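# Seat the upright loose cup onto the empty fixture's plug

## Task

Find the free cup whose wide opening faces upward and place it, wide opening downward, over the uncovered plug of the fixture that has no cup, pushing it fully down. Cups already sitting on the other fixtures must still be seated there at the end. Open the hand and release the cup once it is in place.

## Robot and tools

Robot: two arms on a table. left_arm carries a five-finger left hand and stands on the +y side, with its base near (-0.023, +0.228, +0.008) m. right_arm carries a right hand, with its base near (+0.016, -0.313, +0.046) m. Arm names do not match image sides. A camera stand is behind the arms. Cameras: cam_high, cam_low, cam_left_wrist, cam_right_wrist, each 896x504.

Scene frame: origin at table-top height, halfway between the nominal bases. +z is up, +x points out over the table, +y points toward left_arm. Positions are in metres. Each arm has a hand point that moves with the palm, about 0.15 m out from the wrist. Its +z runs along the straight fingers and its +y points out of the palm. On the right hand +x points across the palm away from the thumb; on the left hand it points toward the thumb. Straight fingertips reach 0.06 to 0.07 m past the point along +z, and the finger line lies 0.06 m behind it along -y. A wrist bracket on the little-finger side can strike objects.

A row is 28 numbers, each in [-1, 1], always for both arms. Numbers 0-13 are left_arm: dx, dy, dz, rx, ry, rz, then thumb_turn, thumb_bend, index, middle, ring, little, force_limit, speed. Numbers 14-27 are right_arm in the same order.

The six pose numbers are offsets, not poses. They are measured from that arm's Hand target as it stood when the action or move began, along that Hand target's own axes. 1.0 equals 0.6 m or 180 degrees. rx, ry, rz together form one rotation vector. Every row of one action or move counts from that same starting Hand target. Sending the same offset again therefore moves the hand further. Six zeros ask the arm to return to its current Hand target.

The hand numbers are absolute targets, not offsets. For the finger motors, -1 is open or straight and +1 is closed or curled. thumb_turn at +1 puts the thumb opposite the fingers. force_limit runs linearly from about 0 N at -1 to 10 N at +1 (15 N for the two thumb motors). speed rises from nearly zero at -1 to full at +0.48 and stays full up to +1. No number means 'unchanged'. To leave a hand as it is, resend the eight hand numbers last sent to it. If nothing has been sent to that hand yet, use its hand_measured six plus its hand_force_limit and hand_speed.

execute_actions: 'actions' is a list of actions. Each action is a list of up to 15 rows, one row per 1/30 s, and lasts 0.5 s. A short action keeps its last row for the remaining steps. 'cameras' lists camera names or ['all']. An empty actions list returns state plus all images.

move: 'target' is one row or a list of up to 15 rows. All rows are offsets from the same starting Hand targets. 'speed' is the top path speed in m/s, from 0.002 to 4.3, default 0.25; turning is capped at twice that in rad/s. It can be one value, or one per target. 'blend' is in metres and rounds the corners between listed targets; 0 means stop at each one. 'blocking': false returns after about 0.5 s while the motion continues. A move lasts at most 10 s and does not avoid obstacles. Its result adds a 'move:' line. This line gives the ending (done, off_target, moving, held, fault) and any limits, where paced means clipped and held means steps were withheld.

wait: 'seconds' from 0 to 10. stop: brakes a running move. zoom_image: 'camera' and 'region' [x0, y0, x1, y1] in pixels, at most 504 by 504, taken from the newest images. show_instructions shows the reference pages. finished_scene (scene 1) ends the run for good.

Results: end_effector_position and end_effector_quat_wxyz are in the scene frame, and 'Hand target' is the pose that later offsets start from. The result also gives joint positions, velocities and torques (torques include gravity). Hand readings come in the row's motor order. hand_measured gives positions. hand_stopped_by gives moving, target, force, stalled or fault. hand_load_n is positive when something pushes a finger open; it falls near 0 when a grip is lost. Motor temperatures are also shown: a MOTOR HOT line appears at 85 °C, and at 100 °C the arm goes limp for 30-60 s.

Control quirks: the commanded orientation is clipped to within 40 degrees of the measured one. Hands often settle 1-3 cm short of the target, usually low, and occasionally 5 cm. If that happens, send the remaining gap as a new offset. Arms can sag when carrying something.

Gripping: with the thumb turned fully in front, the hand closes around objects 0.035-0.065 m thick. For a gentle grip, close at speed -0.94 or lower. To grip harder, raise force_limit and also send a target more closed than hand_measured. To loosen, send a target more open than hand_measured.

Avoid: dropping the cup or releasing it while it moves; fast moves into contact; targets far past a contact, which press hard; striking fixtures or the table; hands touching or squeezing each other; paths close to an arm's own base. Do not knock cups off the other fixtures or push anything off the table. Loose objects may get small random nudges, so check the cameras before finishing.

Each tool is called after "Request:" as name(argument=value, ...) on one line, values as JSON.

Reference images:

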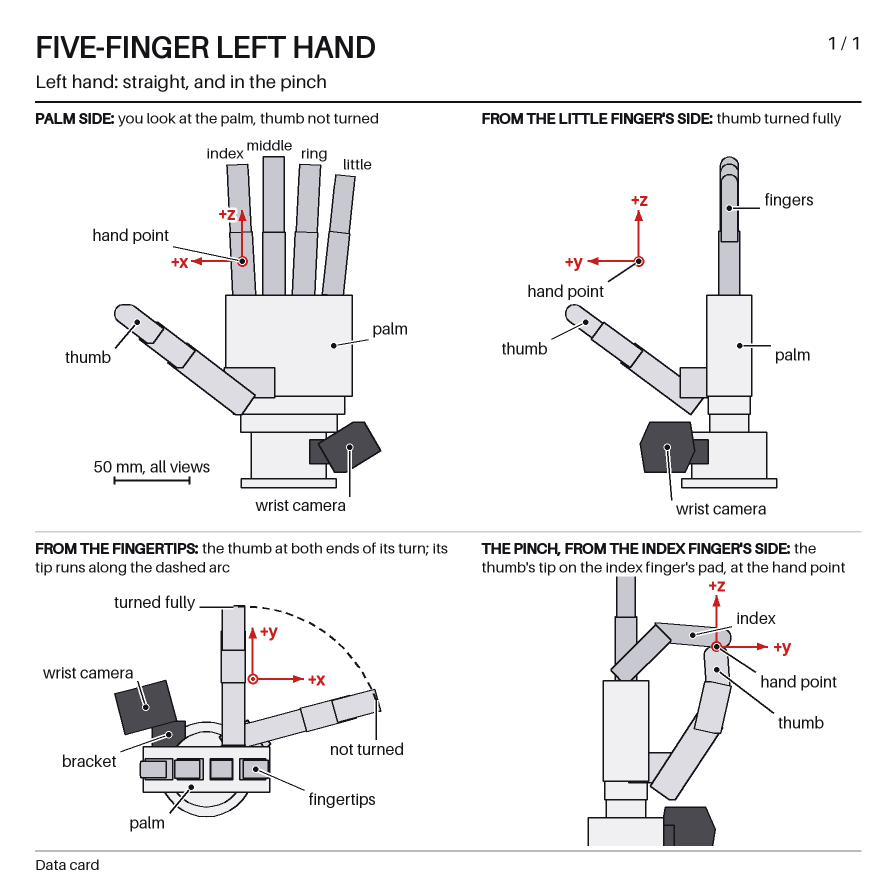

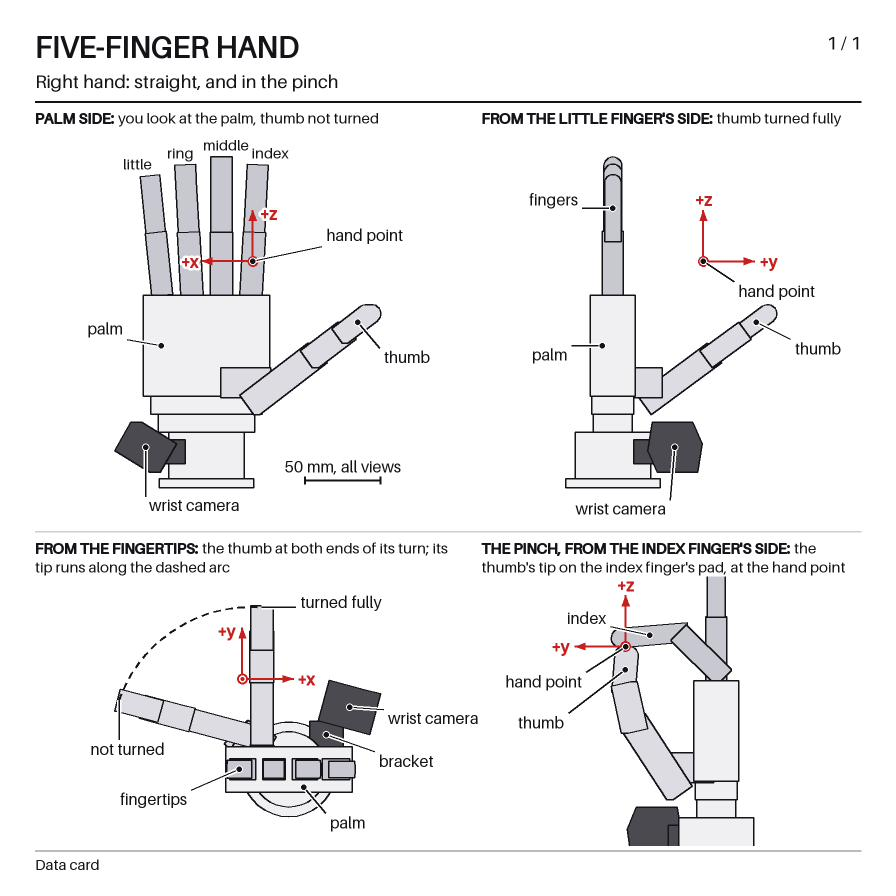

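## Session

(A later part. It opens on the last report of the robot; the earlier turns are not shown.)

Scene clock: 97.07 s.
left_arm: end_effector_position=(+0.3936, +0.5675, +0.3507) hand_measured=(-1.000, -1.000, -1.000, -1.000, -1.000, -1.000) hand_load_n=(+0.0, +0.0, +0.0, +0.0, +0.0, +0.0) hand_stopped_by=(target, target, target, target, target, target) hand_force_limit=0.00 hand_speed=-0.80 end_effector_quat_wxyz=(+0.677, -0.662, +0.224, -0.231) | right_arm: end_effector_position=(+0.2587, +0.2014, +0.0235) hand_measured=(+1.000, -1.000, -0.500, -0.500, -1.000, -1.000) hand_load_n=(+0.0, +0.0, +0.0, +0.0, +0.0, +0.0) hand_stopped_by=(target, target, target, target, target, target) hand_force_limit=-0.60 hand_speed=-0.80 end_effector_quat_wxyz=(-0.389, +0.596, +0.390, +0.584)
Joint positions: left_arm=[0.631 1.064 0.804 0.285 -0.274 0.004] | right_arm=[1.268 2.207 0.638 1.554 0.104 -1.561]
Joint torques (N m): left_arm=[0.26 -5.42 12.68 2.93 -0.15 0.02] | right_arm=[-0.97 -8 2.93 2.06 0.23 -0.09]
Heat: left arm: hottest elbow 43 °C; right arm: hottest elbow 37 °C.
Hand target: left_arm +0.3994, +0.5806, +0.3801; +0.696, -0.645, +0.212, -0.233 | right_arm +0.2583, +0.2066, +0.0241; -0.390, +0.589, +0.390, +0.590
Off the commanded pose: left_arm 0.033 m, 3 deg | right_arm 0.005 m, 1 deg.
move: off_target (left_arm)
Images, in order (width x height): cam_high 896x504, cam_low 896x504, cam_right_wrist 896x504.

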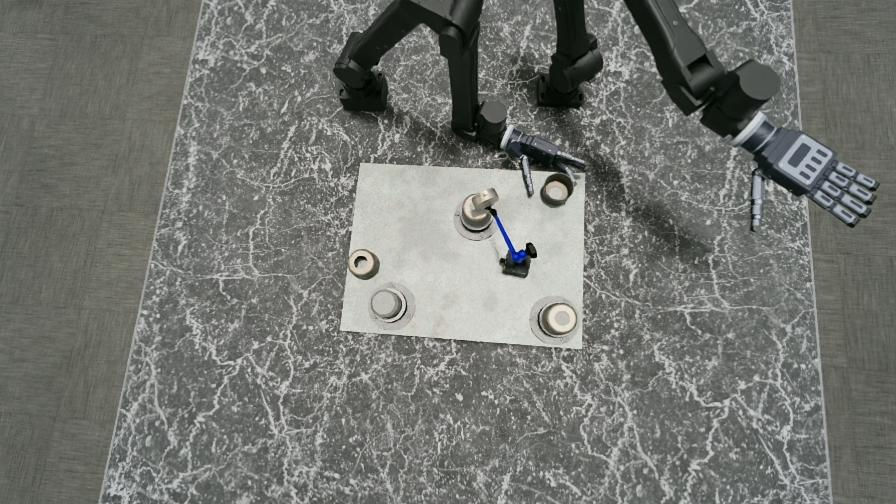

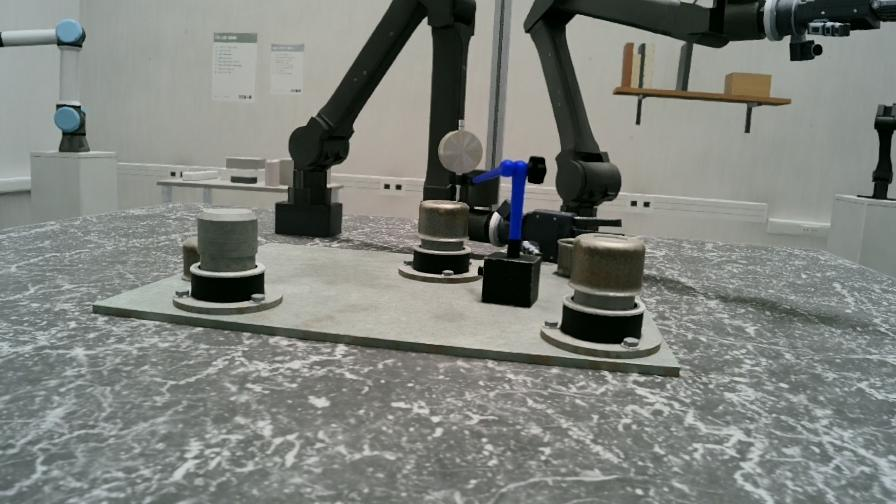

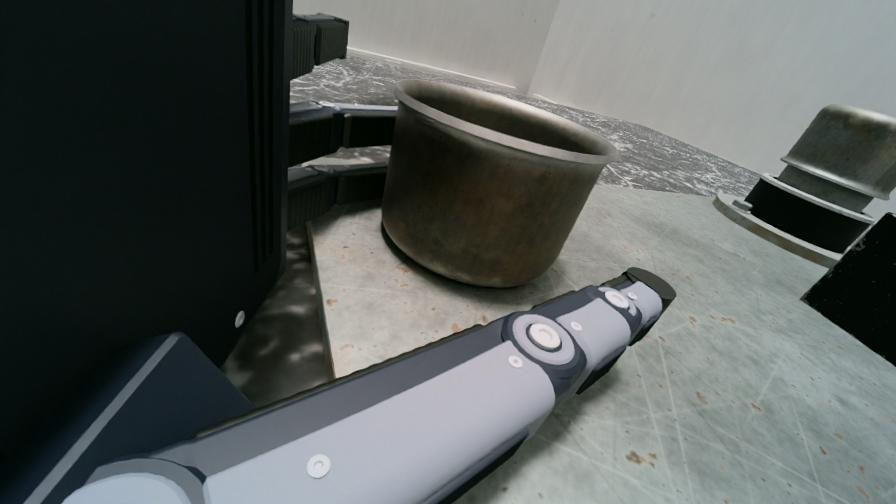

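Request:
move(target=[0,0,0,0,0,0,-1,-1,-1,-1,-1,-1,0,-0.8,0,0,0,0,0,0,1,0.3,-0.5,-0.5,-1,-1,-0.6,-0.9], speed=0.04, cameras=["cam_high","cam_low","cam_right_wrist"])

Request:
zoom_image(camera="cam_high", region=[520, 120, 620, 220])

Request:
zoom_image(camera="cam_right_wrist", region=[250, 0, 680, 330])

Scene clock: 102.07 s.
left_arm: end_effector_position=(+0.3936, +0.5675, +0.3507) hand_measured=(-1.000, -1.000, -1.000, -1.000, -1.000, -1.000) hand_load_n=(-0.5, +0.0, +0.0, +0.0, +0.0, +0.0) hand_stopped_by=(target, target, target, target, target, target) hand_force_limit=0.00 hand_speed=-0.80 end_effector_quat_wxyz=(+0.677, -0.662, +0.224, -0.231) | right_arm: end_effector_position=(+0.2589, +0.2012, +0.0235) hand_measured=(+1.000, -0.504, -0.500, -0.500, -1.000, -1.000) hand_load_n=(+0.5, +3.5, +1.5, +2.5, +0.0, +0.0) hand_stopped_by=(target, force, target, target, target, target) hand_force_limit=-0.60 hand_speed=-0.90 end_effector_quat_wxyz=(-0.389, +0.596, +0.390, +0.584)
Joint positions: left_arm=[0.631 1.064 0.804 0.285 -0.274 0.004] | right_arm=[1.268 2.207 0.638 1.554 0.105 -1.561]
Joint torques (N m): left_arm=[-0.09 -5.19 12.79 2.76 -0.12 0.02] | right_arm=[-1.03 -7.82 2.99 2.02 0.16 -0.09]
Motor temperatures (°C): left_arm=[37 33 44 30 28 31] | right_arm=[28 34 37 36 29 29]
Heat: left arm: hottest elbow 44 °C; right arm: hottest elbow 37 °C.
Hand target: left_arm +0.3994, +0.5806, +0.3801; +0.696, -0.645, +0.212, -0.233 | right_arm +0.2583, +0.2066, +0.0241; -0.391, +0.589, +0.390, +0.590
Off the commanded pose: left_arm 0.033 m, 3 deg | right_arm 0.005 m, 1 deg.
move: off_target (left_arm)
Images, in order (width x height): cam_high 896x504, cam_low 896x504, cam_right_wrist 896x504.

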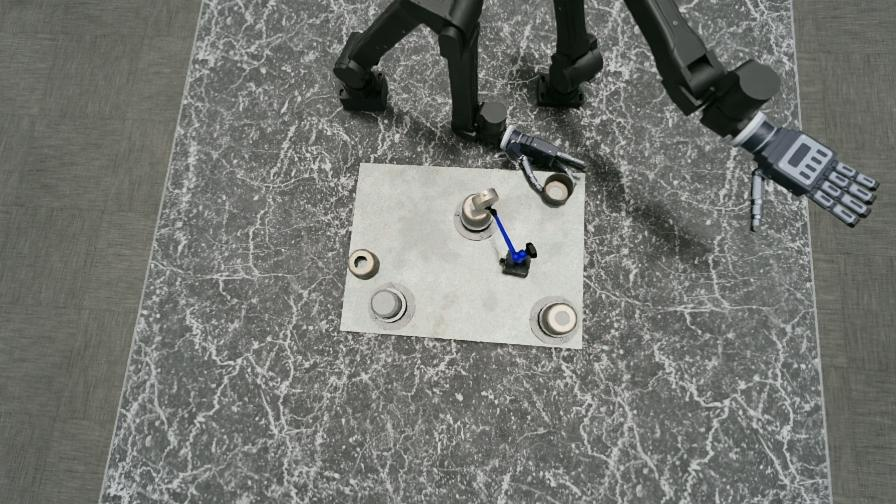

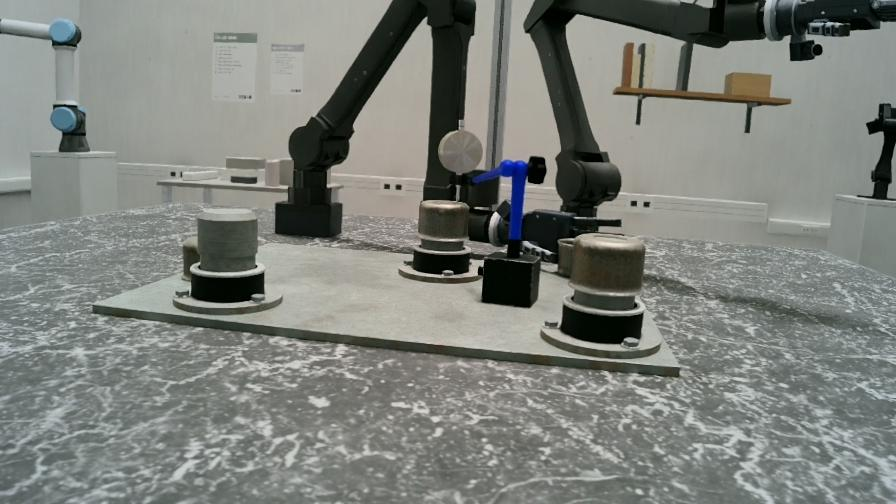

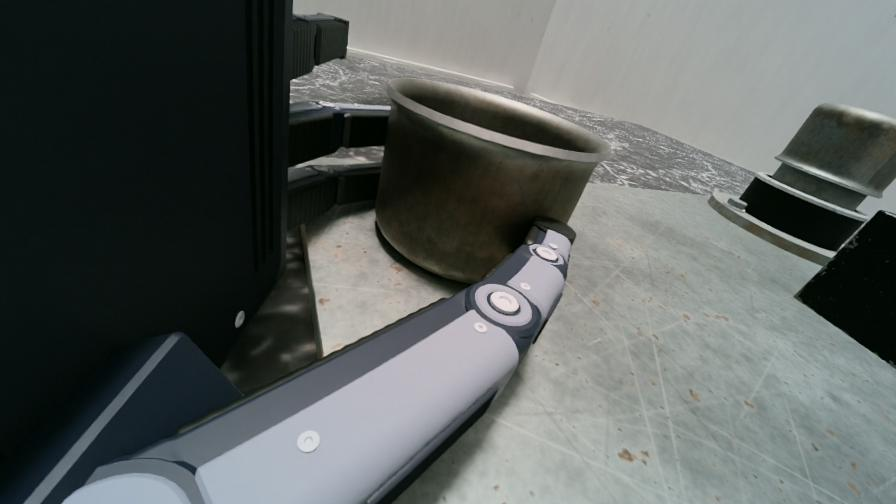

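Scaled by 5.040 from the camera's 896x504 image, which has a finer 1280x720 frame.

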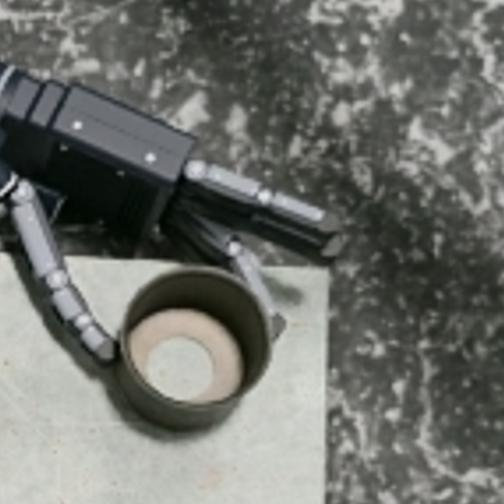

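Scaled by 1.172 from the camera's 896x504 image, which has a finer 1280x720 frame.

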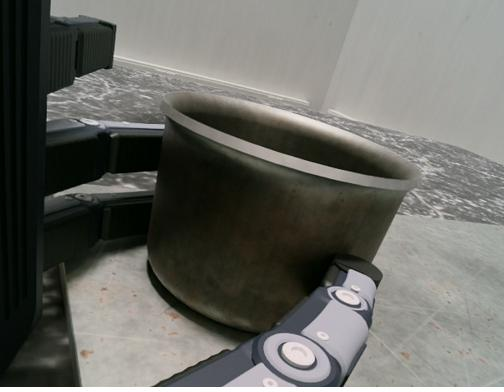

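Request:
zoom_image(camera="cam_high", region=[535, 160, 585, 210])

Request:
zoom_image(camera="cam_right_wrist", region=[360, 60, 620, 300])

Scaled by 10.080 from the camera's 896x504 image, which has a finer 1280x720 frame.

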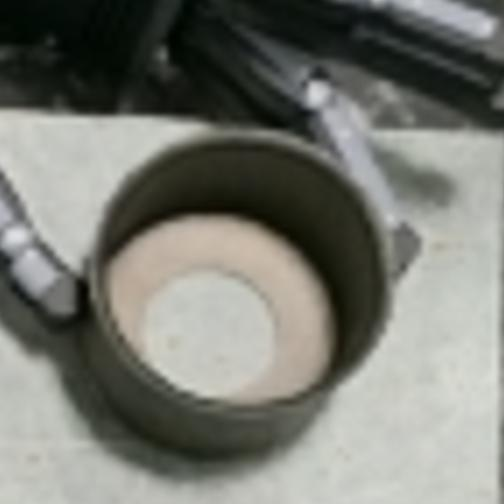

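Scaled by 1.938 from the camera's 896x504 image, which has a finer 1280x720 frame.

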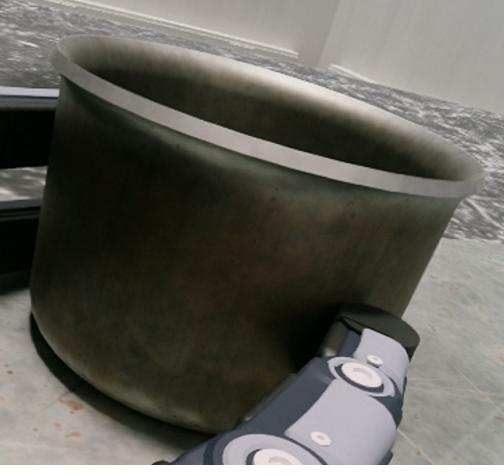

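Request:
move(target=[[0,0,0,0,0,0,-1,-1,-1,-1,-1,-1,0,-0.8,0,0,0,0,0,0,1,-0.95,-0.5,-0.5,-1,-1,-0.6,-0.8],[0,0,0,0,0,0,-1,-1,-1,-1,-1,-1,0,-0.8,0,0,0,0,0,0,1,-0.95,-0.28,-0.28,-1,-1,-0.4,-0.85]], speed=0.04, cameras=["cam_high","cam_right_wrist"])

Request:
zoom_image(camera="cam_high", region=[530, 150, 590, 210])

Scene clock: 107.07 s.
left_arm: end_effector_position=(+0.3936, +0.5675, +0.3507) hand_measured=(-1.000, -1.000, -1.000, -1.000, -1.000, -1.000) hand_load_n=(-0.5, +0.0, +0.0, +0.0, -0.5, +0.0) hand_stopped_by=(target, target, target, target, target, target) hand_force_limit=0.00 hand_speed=-0.80 end_effector_quat_wxyz=(+0.677, -0.662, +0.224, -0.231) | right_arm: end_effector_position=(+0.2584, +0.2021, +0.0237) hand_measured=(+1.000, -0.950, -0.280, -0.280, -1.000, -1.000) hand_load_n=(+0.0, +0.0, +0.0, +0.0, +0.0, +0.0) hand_stopped_by=(target, target, target, target, target, target) hand_force_limit=-0.40 hand_speed=-0.85 end_effector_quat_wxyz=(-0.390, +0.596, +0.390, +0.584)
Joint positions: left_arm=[0.631 1.064 0.804 0.285 -0.274 0.004] | right_arm=[1.269 2.207 0.639 1.554 0.104 -1.561]
Joint torques (N m): left_arm=[0.21 -5.3 12.63 2.8 -0.14 0.02] | right_arm=[-1.08 -8.12 2.95 2.04 0.2 -0.11]
Heat: left arm: hottest elbow 45 °C; right arm: hottest elbow 36 °C.
Hand target: left_arm +0.3994, +0.5806, +0.3801; +0.696, -0.645, +0.212, -0.233 | right_arm +0.2582, +0.2067, +0.0240; -0.391, +0.589, +0.390, +0.590
Off the commanded pose: left_arm 0.033 m, 3 deg | right_arm 0.004 m, 1 deg.
move: off_target (left_arm)
Images, in order (width x height): cam_high 896x504, cam_right_wrist 896x504.

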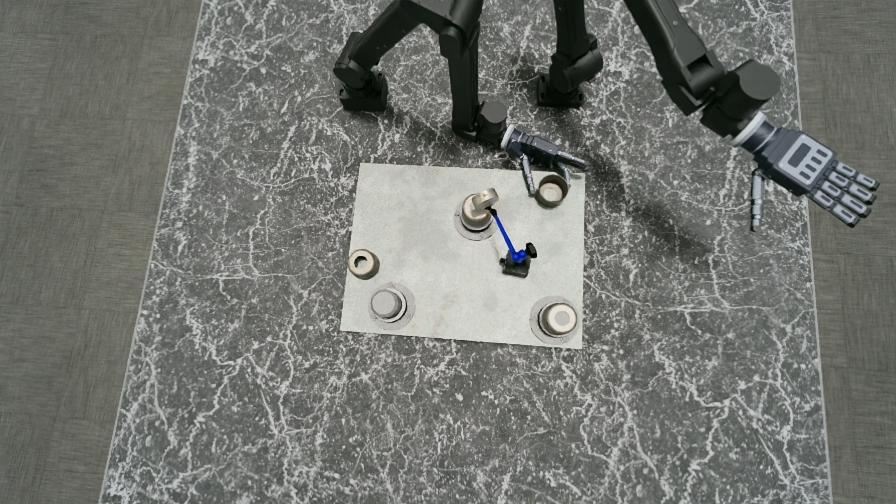

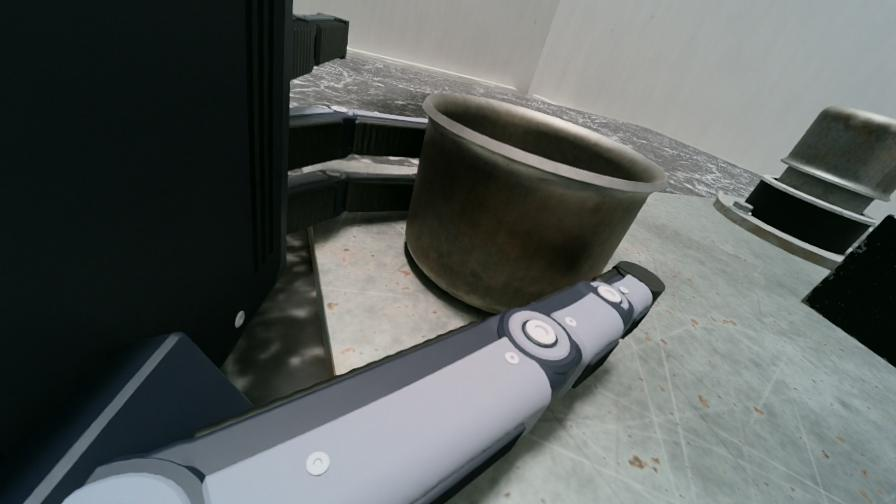

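Scaled by 8.400 from the camera's 896x504 image, which has a finer 1280x720 frame.

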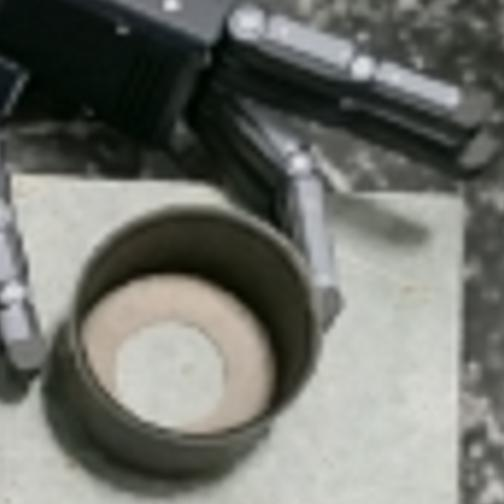

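Request:
move(target=[0,0,0,0,0,0,-1,-1,-1,-1,-1,-1,0,-0.8,0,0,0,0,0,0,1,0.2,-0.28,-0.28,-1,-1,-0.5,-0.9], speed=0.04, cameras=["cam_high","cam_right_wrist"])

Request:
zoom_image(camera="cam_high", region=[530, 150, 590, 210])

Scene clock: 108.67 s.
left_arm: end_effector_position=(+0.3936, +0.5675, +0.3507) hand_measured=(-1.000, -1.000, -1.000, -1.000, -1.000, -1.000) hand_load_n=(-0.5, +0.0, +0.0, +0.0, +0.0, +0.0) hand_stopped_by=(target, target, target, target, target, target) hand_force_limit=0.00 hand_speed=-0.80 end_effector_quat_wxyz=(+0.677, -0.662, +0.224, -0.231) | right_arm: end_effector_position=(+0.2584, +0.2021, +0.0237) hand_measured=(+1.000, -0.818, -0.280, -0.280, -1.000, -1.000) hand_load_n=(+0.5, +3.5, +0.0, +4.5, +0.0, -0.5) hand_stopped_by=(target, force, target, target, target, target) hand_force_limit=-0.50 hand_speed=-0.90 end_effector_quat_wxyz=(-0.389, +0.596, +0.390, +0.584)
Joint positions: left_arm=[0.631 1.064 0.804 0.285 -0.274 0.004] | right_arm=[1.269 2.207 0.639 1.554 0.104 -1.562]
Joint torques (N m): left_arm=[0.5 -5.13 12.75 2.81 -0.15 0.02] | right_arm=[-1.14 -7.88 2.92 1.96 0.18 -0.1]
Heat: left arm: hottest elbow 45 °C; right arm: hottest elbow 36 °C.
Hand target: left_arm +0.3994, +0.5806, +0.3801; +0.696, -0.645, +0.212, -0.233 | right_arm +0.2582, +0.2067, +0.0240; -0.391, +0.589, +0.391, +0.590
Off the commanded pose: left_arm 0.033 m, 3 deg | right_arm 0.005 m, 1 deg.
move: off_target (left_arm)
Images, in order (width x height): cam_high 896x504, cam_right_wrist 896x504.

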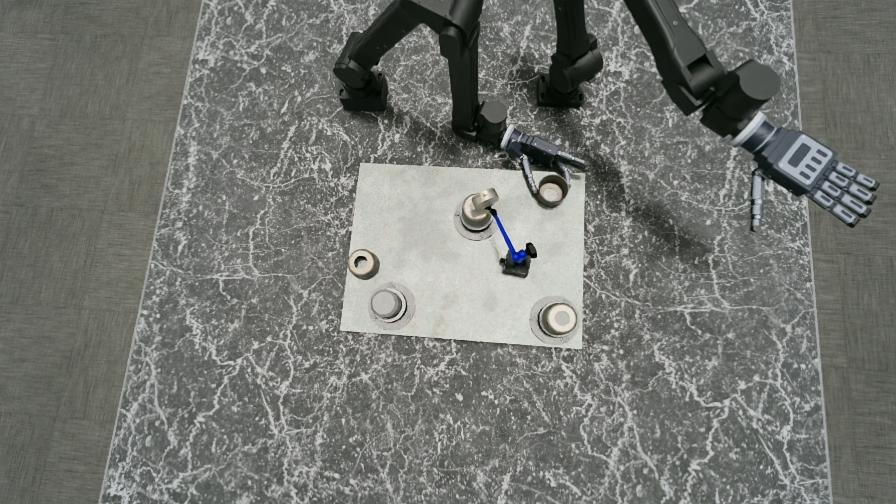

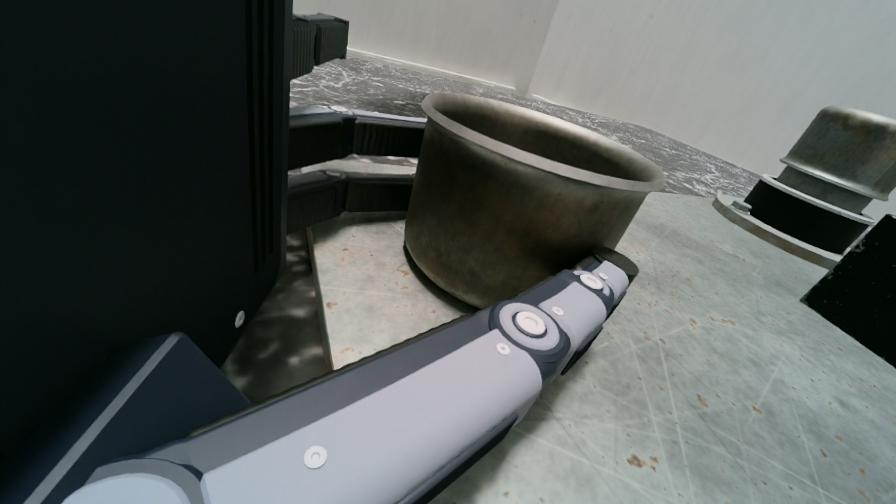

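Scaled by 8.400 from the camera's 896x504 image, which has a finer 1280x720 frame.

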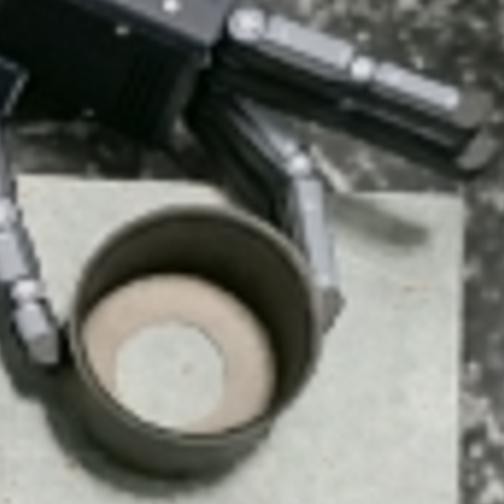

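Request:
move(target=[[0,0,0,0,0,0,-1,-1,-1,-1,-1,-1,0,-0.8,0,0,0,0,0,0,1,-0.95,-0.4,-0.4,-1,-1,-0.4,-0.7],[0,0,0,0,0,0,-1,-1,-1,-1,-1,-1,0,-0.8,0,0.025,0,0,0,0,1,-0.95,-0.4,-0.4,-1,-1,-0.4,-0.7]], speed=0.04, cameras=["cam_high","cam_right_wrist"])

Request:
zoom_image(camera="cam_high", region=[530, 150, 590, 210])

Scene clock: 111.67 s.
left_arm: end_effector_position=(+0.3936, +0.5675, +0.3507) hand_measured=(-1.000, -1.000, -1.000, -1.000, -1.000, -1.000) hand_load_n=(+0.0, +0.0, +0.0, +0.0, +0.0, +0.0) hand_stopped_by=(target, target, target, target, target, target) hand_force_limit=0.00 hand_speed=-0.80 end_effector_quat_wxyz=(+0.677, -0.662, +0.224, -0.231) | right_arm: end_effector_position=(+0.2678, +0.1995, +0.0237) hand_measured=(+1.000, -0.950, -0.400, -0.400, -1.000, -1.000) hand_load_n=(+0.5, +0.0, +0.0, +0.0, +0.0, +0.0) hand_stopped_by=(target, target, target, target, target, target) hand_force_limit=-0.40 hand_speed=-0.70 end_effector_quat_wxyz=(-0.391, +0.595, +0.392, +0.583)
Joint positions: left_arm=[0.631 1.064 0.804 0.285 -0.274 0.004] | right_arm=[1.24 2.207 0.639 1.554 0.07 -1.562]
Joint torques (N m): left_arm=[0.32 -5.6 12.64 2.73 -0.13 0.02] | right_arm=[-1.96 -7.71 2.65 2.04 0.01 -0.09]
Heat: left arm: hottest elbow 45 °C; right arm: hottest elbow 36 °C.
Hand target: left_arm +0.3994, +0.5806, +0.3801; +0.696, -0.645, +0.212, -0.233 | right_arm +0.2720, +0.2008, +0.0240; -0.390, +0.589, +0.390, +0.590
Off the commanded pose: left_arm 0.033 m, 3 deg | right_arm 0.004 m, 1 deg.
joint sent to its limit (right arm) — joint 4 (wrist pitch), upper limit. The joint targets still meet the commanded pose.
move: off_target (left_arm)
Images, in order (width x height): cam_high 896x504, cam_right_wrist 896x504.

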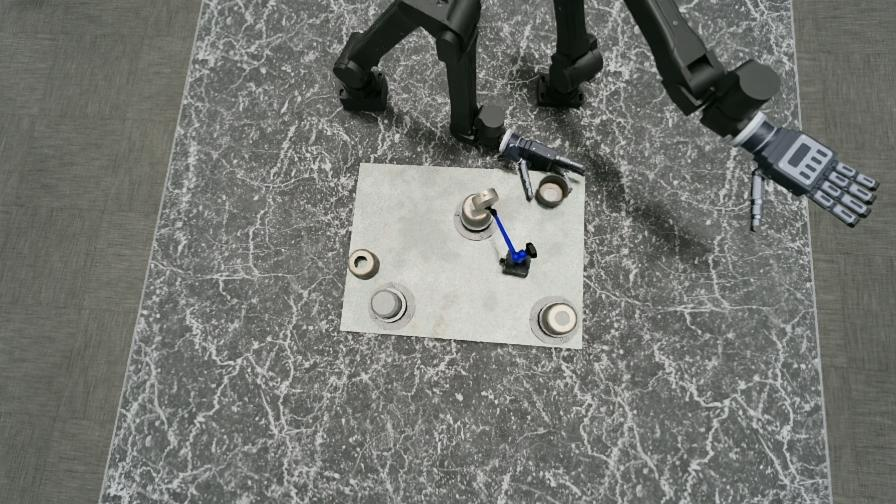

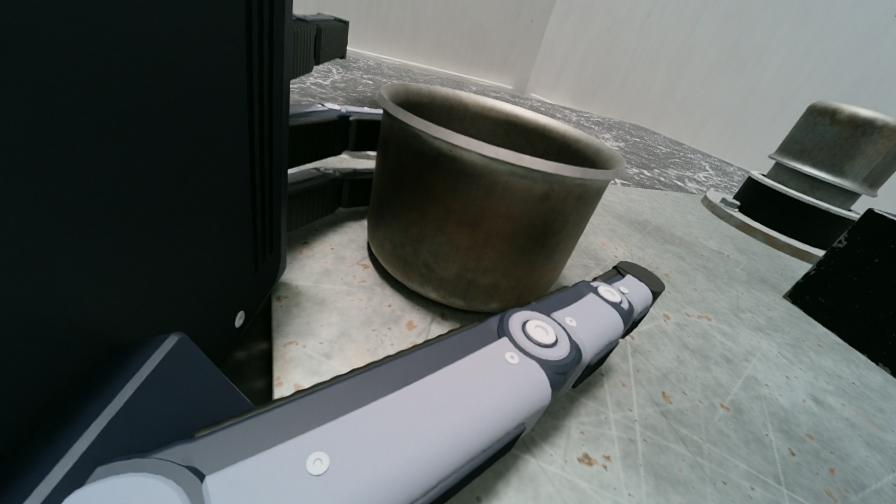

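Scaled by 8.400 from the camera's 896x504 image, which has a finer 1280x720 frame.

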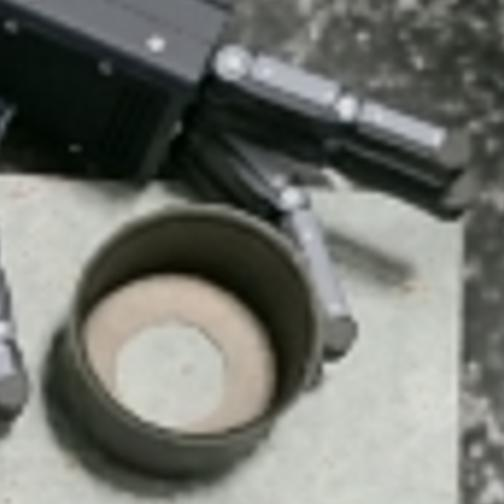

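Request:
move(target=[[0,0,0,0,0,0,-1,-1,-1,-1,-1,-1,0,-0.8,0,0,0,0,0,0,1,-0.95,-0.34,-0.34,-1,-1,-0.6,-0.9],[0,0,0,0,0,0,-1,-1,-1,-1,-1,-1,0,-0.8,0,0,0,0,0,0,1,0.3,-0.34,-0.34,-1,-1,-0.5,-0.9]], speed=0.04, cameras=["cam_high","cam_right_wrist"])

Request:
zoom_image(camera="cam_high", region=[530, 150, 590, 210])

Scene clock: 114.27 s.
left_arm: end_effector_position=(+0.3936, +0.5675, +0.3507) hand_measured=(-1.000, -1.000, -1.000, -1.000, -1.000, -1.000) hand_load_n=(-0.5, +0.0, +0.0, +0.0, +0.0, +0.0) hand_stopped_by=(target, target, target, target, target, target) hand_force_limit=0.00 hand_speed=-0.80 end_effector_quat_wxyz=(+0.677, -0.662, +0.224, -0.231) | right_arm: end_effector_position=(+0.2674, +0.1998, +0.0237) hand_measured=(+1.000, -0.756, -0.340, -0.340, -1.000, -1.000) hand_load_n=(+0.5, +3.5, +1.5, +1.5, +0.0, +0.0) hand_stopped_by=(target, force, target, target, target, target) hand_force_limit=-0.50 hand_speed=-0.90 end_effector_quat_wxyz=(-0.392, +0.594, +0.393, +0.583)
Joint positions: left_arm=[0.631 1.064 0.804 0.285 -0.274 0.004] | right_arm=[1.24 2.207 0.639 1.554 0.068 -1.562]
Joint torques (N m): left_arm=[-0.09 -5.19 12.64 2.92 -0.15 0.03] | right_arm=[-2.02 -8.12 2.56 2.02 0.11 -0.1]
Heat: left arm: hottest elbow 45 °C; right arm: hottest elbow 36 °C.
Hand target: left_arm +0.3994, +0.5806, +0.3801; +0.696, -0.645, +0.212, -0.233 | right_arm +0.2720, +0.2008, +0.0240; -0.391, +0.589, +0.390, +0.590
Off the commanded pose: left_arm 0.033 m, 3 deg | right_arm 0.005 m, 1 deg.
joint sent to its limit (right arm) — joint 4 (wrist pitch), upper limit. The joint targets still meet the commanded pose.
move: off_target (left_arm)
Images, in order (width x height): cam_high 896x504, cam_right_wrist 896x504.

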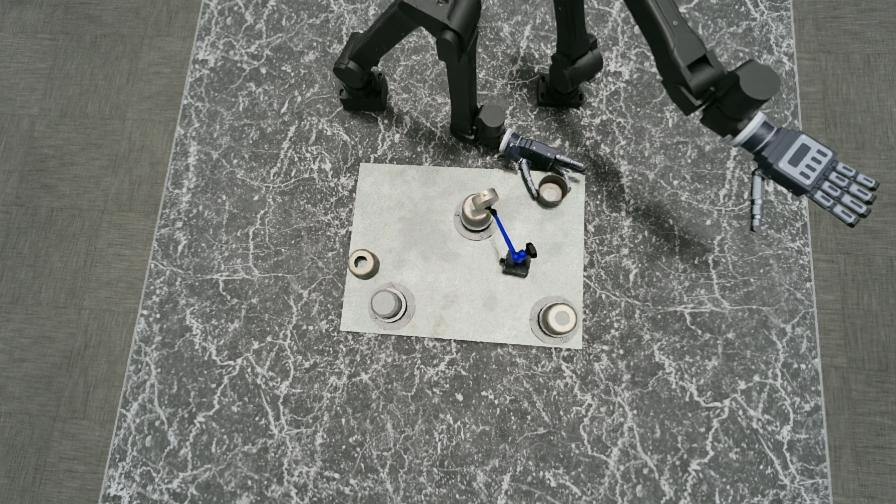

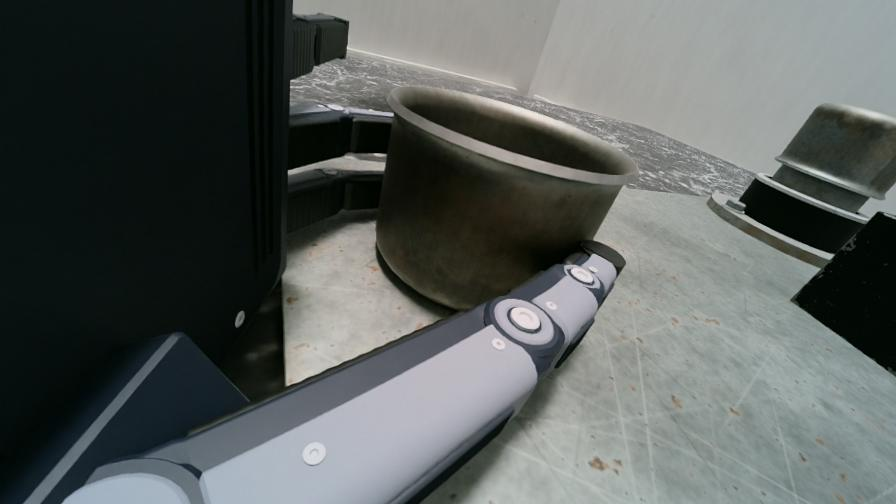

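Scaled by 8.400 from the camera's 896x504 image, which has a finer 1280x720 frame.

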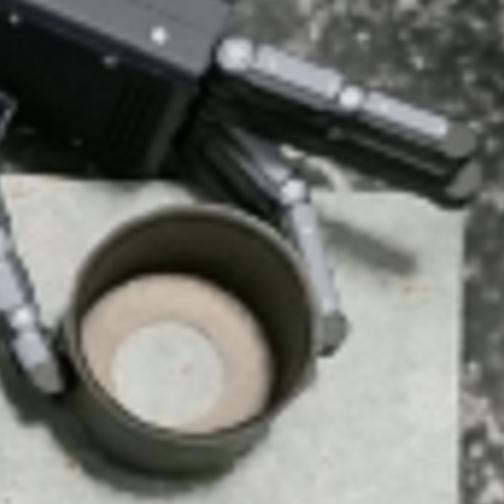

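Request:
move(target=[0,0,0,0,0,0,-1,-1,-1,-1,-1,-1,0,-0.8,0,0,0,0,0,0,1,0.2,-0.34,-0.34,-1,-1,0.05,-0.92], speed=0.04, cameras=["cam_high","cam_right_wrist"])

Scene clock: 115.40 s.
left_arm: end_effector_position=(+0.3936, +0.5675, +0.3507) hand_measured=(-1.000, -1.000, -1.000, -1.000, -1.000, -1.000) hand_load_n=(+0.0, +0.0, +0.0, +0.0, +0.0, +0.0) hand_stopped_by=(target, target, target, target, target, target) hand_force_limit=0.00 hand_speed=-0.80 end_effector_quat_wxyz=(+0.677, -0.662, +0.224, -0.231) | right_arm: end_effector_position=(+0.2674, +0.1998, +0.0237) hand_measured=(+1.000, -0.740, -0.340, -0.340, -1.000, -1.000) hand_load_n=(+0.5, +8.0, +3.5, +4.5, +0.0, +0.0) hand_stopped_by=(target, force, target, target, target, target) hand_force_limit=0.05 hand_speed=-0.92 end_effector_quat_wxyz=(-0.392, +0.594, +0.393, +0.583)
Joint positions: left_arm=[0.631 1.064 0.804 0.285 -0.274 0.004] | right_arm=[1.24 2.207 0.639 1.554 0.068 -1.562]
Joint torques (N m): left_arm=[0.15 -5.25 12.7 2.86 -0.15 0.02] | right_arm=[-2.2 -8.29 2.65 2.1 0.11 -0.08]
Heat: left arm: hottest elbow 45 °C; right arm: hottest elbow 36 °C.
Hand target: left_arm +0.3994, +0.5806, +0.3801; +0.696, -0.645, +0.212, -0.233 | right_arm +0.2720, +0.2008, +0.0240; -0.391, +0.589, +0.390, +0.590
Off the commanded pose: left_arm 0.033 m, 3 deg | right_arm 0.005 m, 1 deg.
joint sent to its limit (right arm) — joint 4 (wrist pitch), upper limit. The joint targets still meet the commanded pose.
move: off_target (left_arm)
Images, in order (width x height): cam_high 896x504, cam_right_wrist 896x504.

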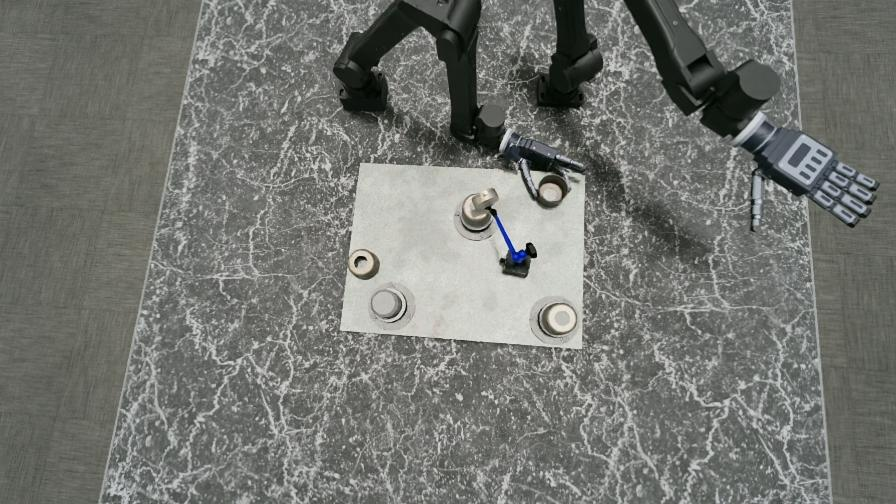

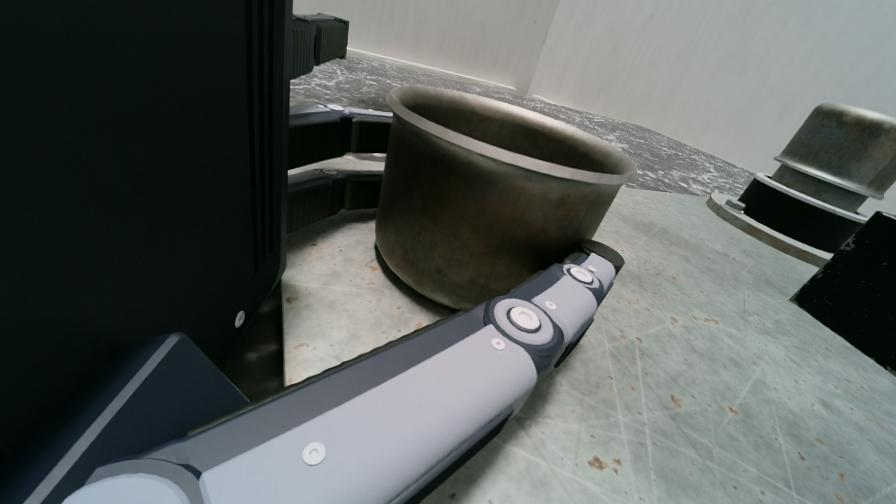

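Request:
move(target=[0,0,0,0,0,0,-1,-1,-1,-1,-1,-1,0,-0.8,0.1333,0,0,0,0,0,1,0.2,-0.34,-0.34,-1,-1,0.05,-0.92], speed=0.08, cameras=["cam_high","cam_low","cam_right_wrist"])

Scene clock: 117.53 s.
left_arm: end_effector_position=(+0.3936, +0.5675, +0.3507) hand_measured=(-1.000, -1.000, -1.000, -1.000, -1.000, -1.000) hand_load_n=(-0.5, +0.0, +0.0, +0.0, +0.0, +0.0) hand_stopped_by=(target, target, target, target, target, target) hand_force_limit=0.00 hand_speed=-0.80 end_effector_quat_wxyz=(+0.677, -0.662, +0.224, -0.231) | right_arm: end_effector_position=(+0.2675, +0.2002, +0.0874) hand_measured=(+1.000, -0.740, -0.340, -0.340, -1.000, -1.000) hand_load_n=(+1.5, +8.0, +3.5, +4.5, +0.0, +0.0) hand_stopped_by=(target, force, target, target, target, target) hand_force_limit=0.05 hand_speed=-0.92 end_effector_quat_wxyz=(-0.388, +0.598, +0.396, +0.578)
Joint positions: left_arm=[0.631 1.064 0.804 0.285 -0.274 0.004] | right_arm=[1.24 1.96 0.588 1.343 0.068 -1.562]
Joint torques (N m): left_arm=[-0.15 -5.25 12.62 2.84 -0.19 -0.02] | right_arm=[-1.9 -10.23 3.32 1.51 0.11 -0.1]
Heat: left arm: hottest elbow 46 °C; right arm: hottest elbow 36 °C.
Hand target: left_arm +0.3994, +0.5806, +0.3801; +0.696, -0.645, +0.212, -0.233 | right_arm +0.2720, +0.2009, +0.1042; -0.391, +0.589, +0.390, +0.590
Off the commanded pose: left_arm 0.033 m, 3 deg | right_arm 0.017 m, 2 deg.
move: off_target (left_arm, right_arm)
Images, in order (width x height): cam_high 896x504, cam_low 896x504, cam_right_wrist 896x504.

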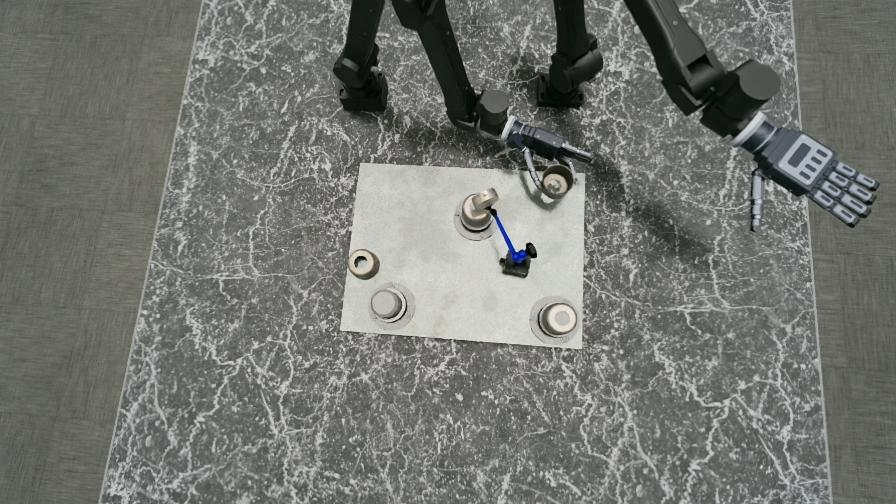

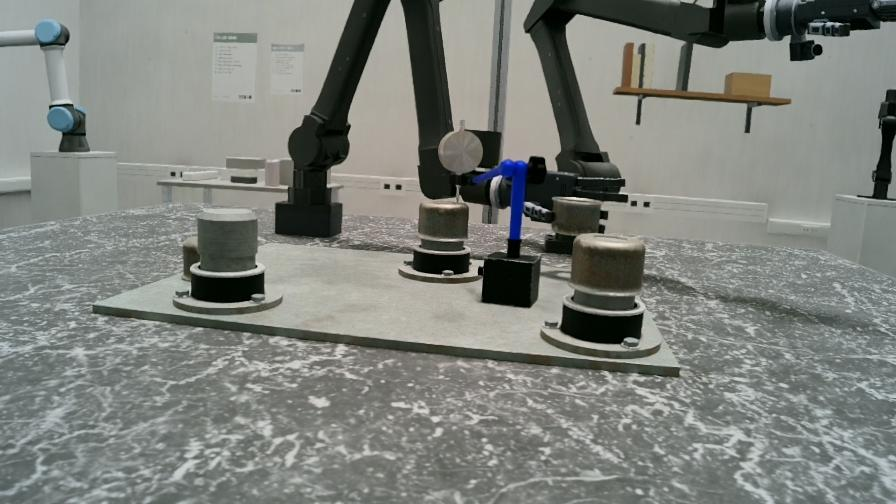

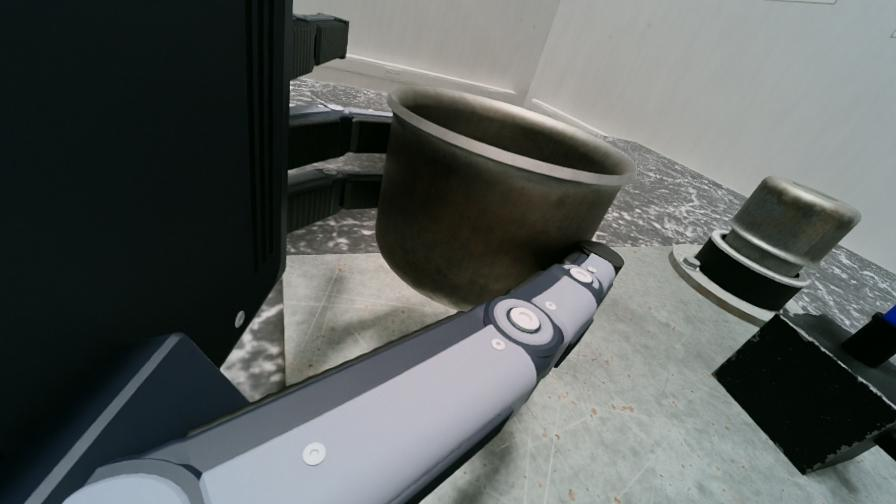

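Request:
move(target=[[0,0,0,0,0,0,-1,-1,-1,-1,-1,-1,0,-0.8,0.4267,0,0,0,0,0,1,0.2,-0.34,-0.34,-1,-1,0.05,-0.92],[0,0,0,0,0,0,-1,-1,-1,-1,-1,-1,0,-0.8,0.4263,0.452,-0.2626,0,0,0,1,0.2,-0.34,-0.34,-1,-1,0.05,-0.92],[0,0,0,0,0,0,-1,-1,-1,-1,-1,-1,0,-0.8,0.4263,0.7323,-0.433,0,0,0.5,1,0.2,-0.34,-0.34,-1,-1,0.05,-0.92]], blend=[0.05,0.05,0], speed=[0.2,0.25,0.25], cameras=["cam_high","cam_low","cam_right_wrist"])

Scene clock: 130.27 s.
left_arm: end_effector_position=(+0.3936, +0.5675, +0.3507) hand_measured=(-1.000, -1.000, -1.000, -1.000, -1.000, -1.000) hand_load_n=(-0.5, +0.0, +0.0, +0.0, +0.0, +0.0) hand_stopped_by=(target, target, target, target, target, target) hand_force_limit=0.00 hand_speed=-0.80 end_effector_quat_wxyz=(+0.677, -0.662, +0.224, -0.231) | right_arm: end_effector_position=(+0.5611, -0.2046, +0.3344) hand_measured=(+1.000, -0.740, -0.340, -0.340, -1.000, -1.000) hand_load_n=(+0.5, +8.5, +3.0, +4.0, +0.0, +0.0) hand_stopped_by=(target, force, target, target, target, target) hand_force_limit=0.05 hand_speed=-0.92 end_effector_quat_wxyz=(+0.690, -0.696, +0.160, -0.119)
Joint positions: left_arm=[0.631 1.064 0.804 0.285 -0.274 0.004] | right_arm=[-0.167 1.558 1.144 0.33 -1.336 -0.026]
Joint torques (N m): left_arm=[0.56 -5.36 12.63 2.76 -0.13 0.02] | right_arm=[-2.14 -8.35 12.88 1.69 -0.12 0.21]
Heat: left arm: hottest elbow 47 °C; right arm: hottest elbow 37 °C.
Hand target: left_arm +0.3994, +0.5806, +0.3801; +0.696, -0.645, +0.212, -0.233 | right_arm +0.5751, -0.2100, +0.3596; +0.693, -0.693, +0.141, -0.141
Off the commanded pose: left_arm 0.033 m, 3 deg | right_arm 0.029 m, 3 deg.
move: off_target (left_arm, right_arm)
Images, in order (width x height): cam_high 896x504, cam_low 896x504, cam_right_wrist 896x504.

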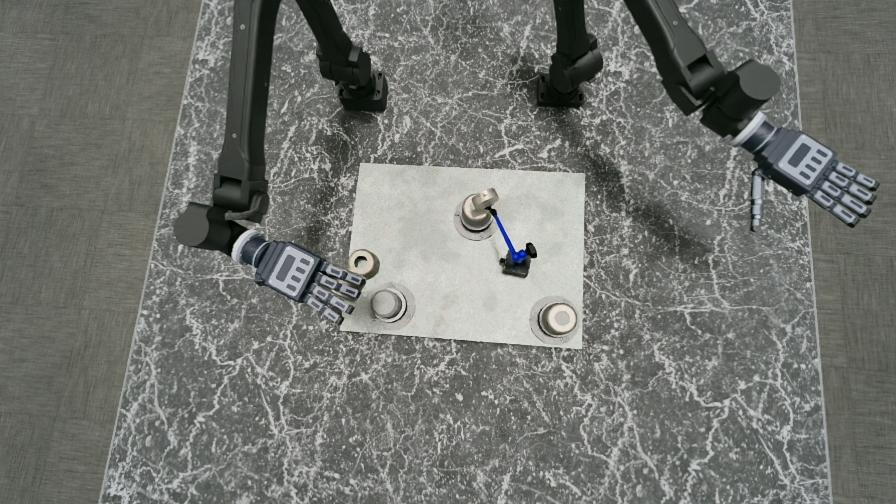

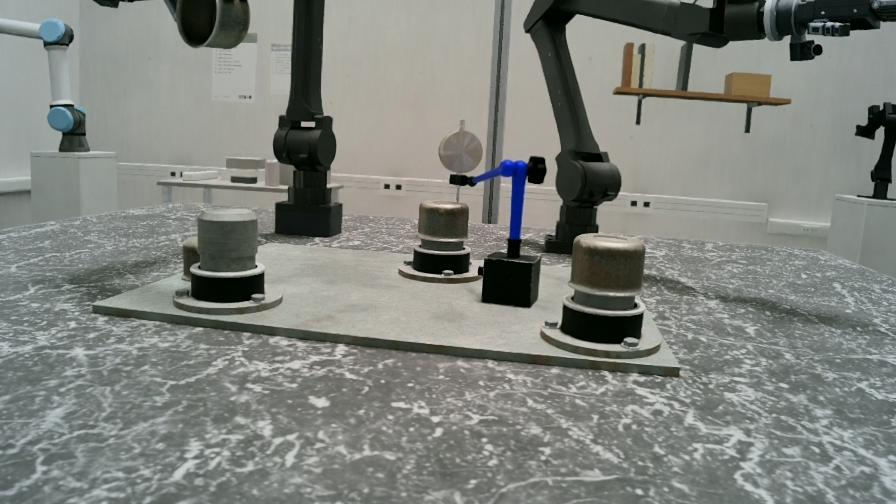

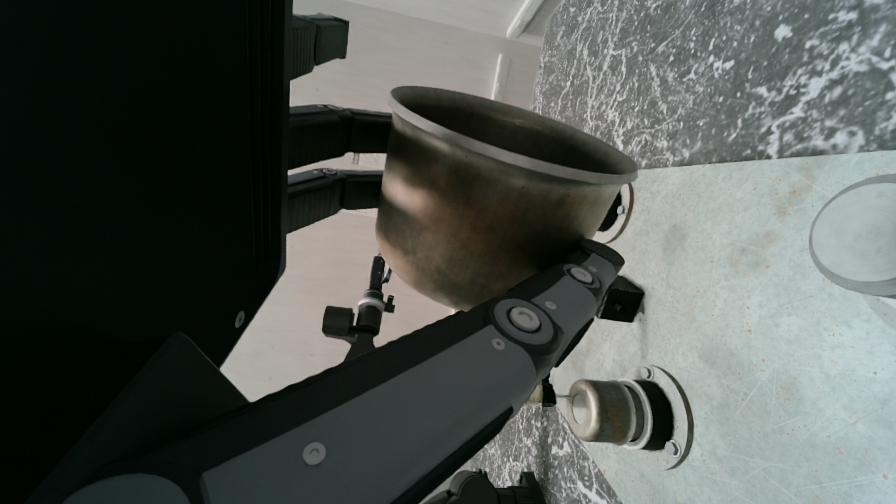

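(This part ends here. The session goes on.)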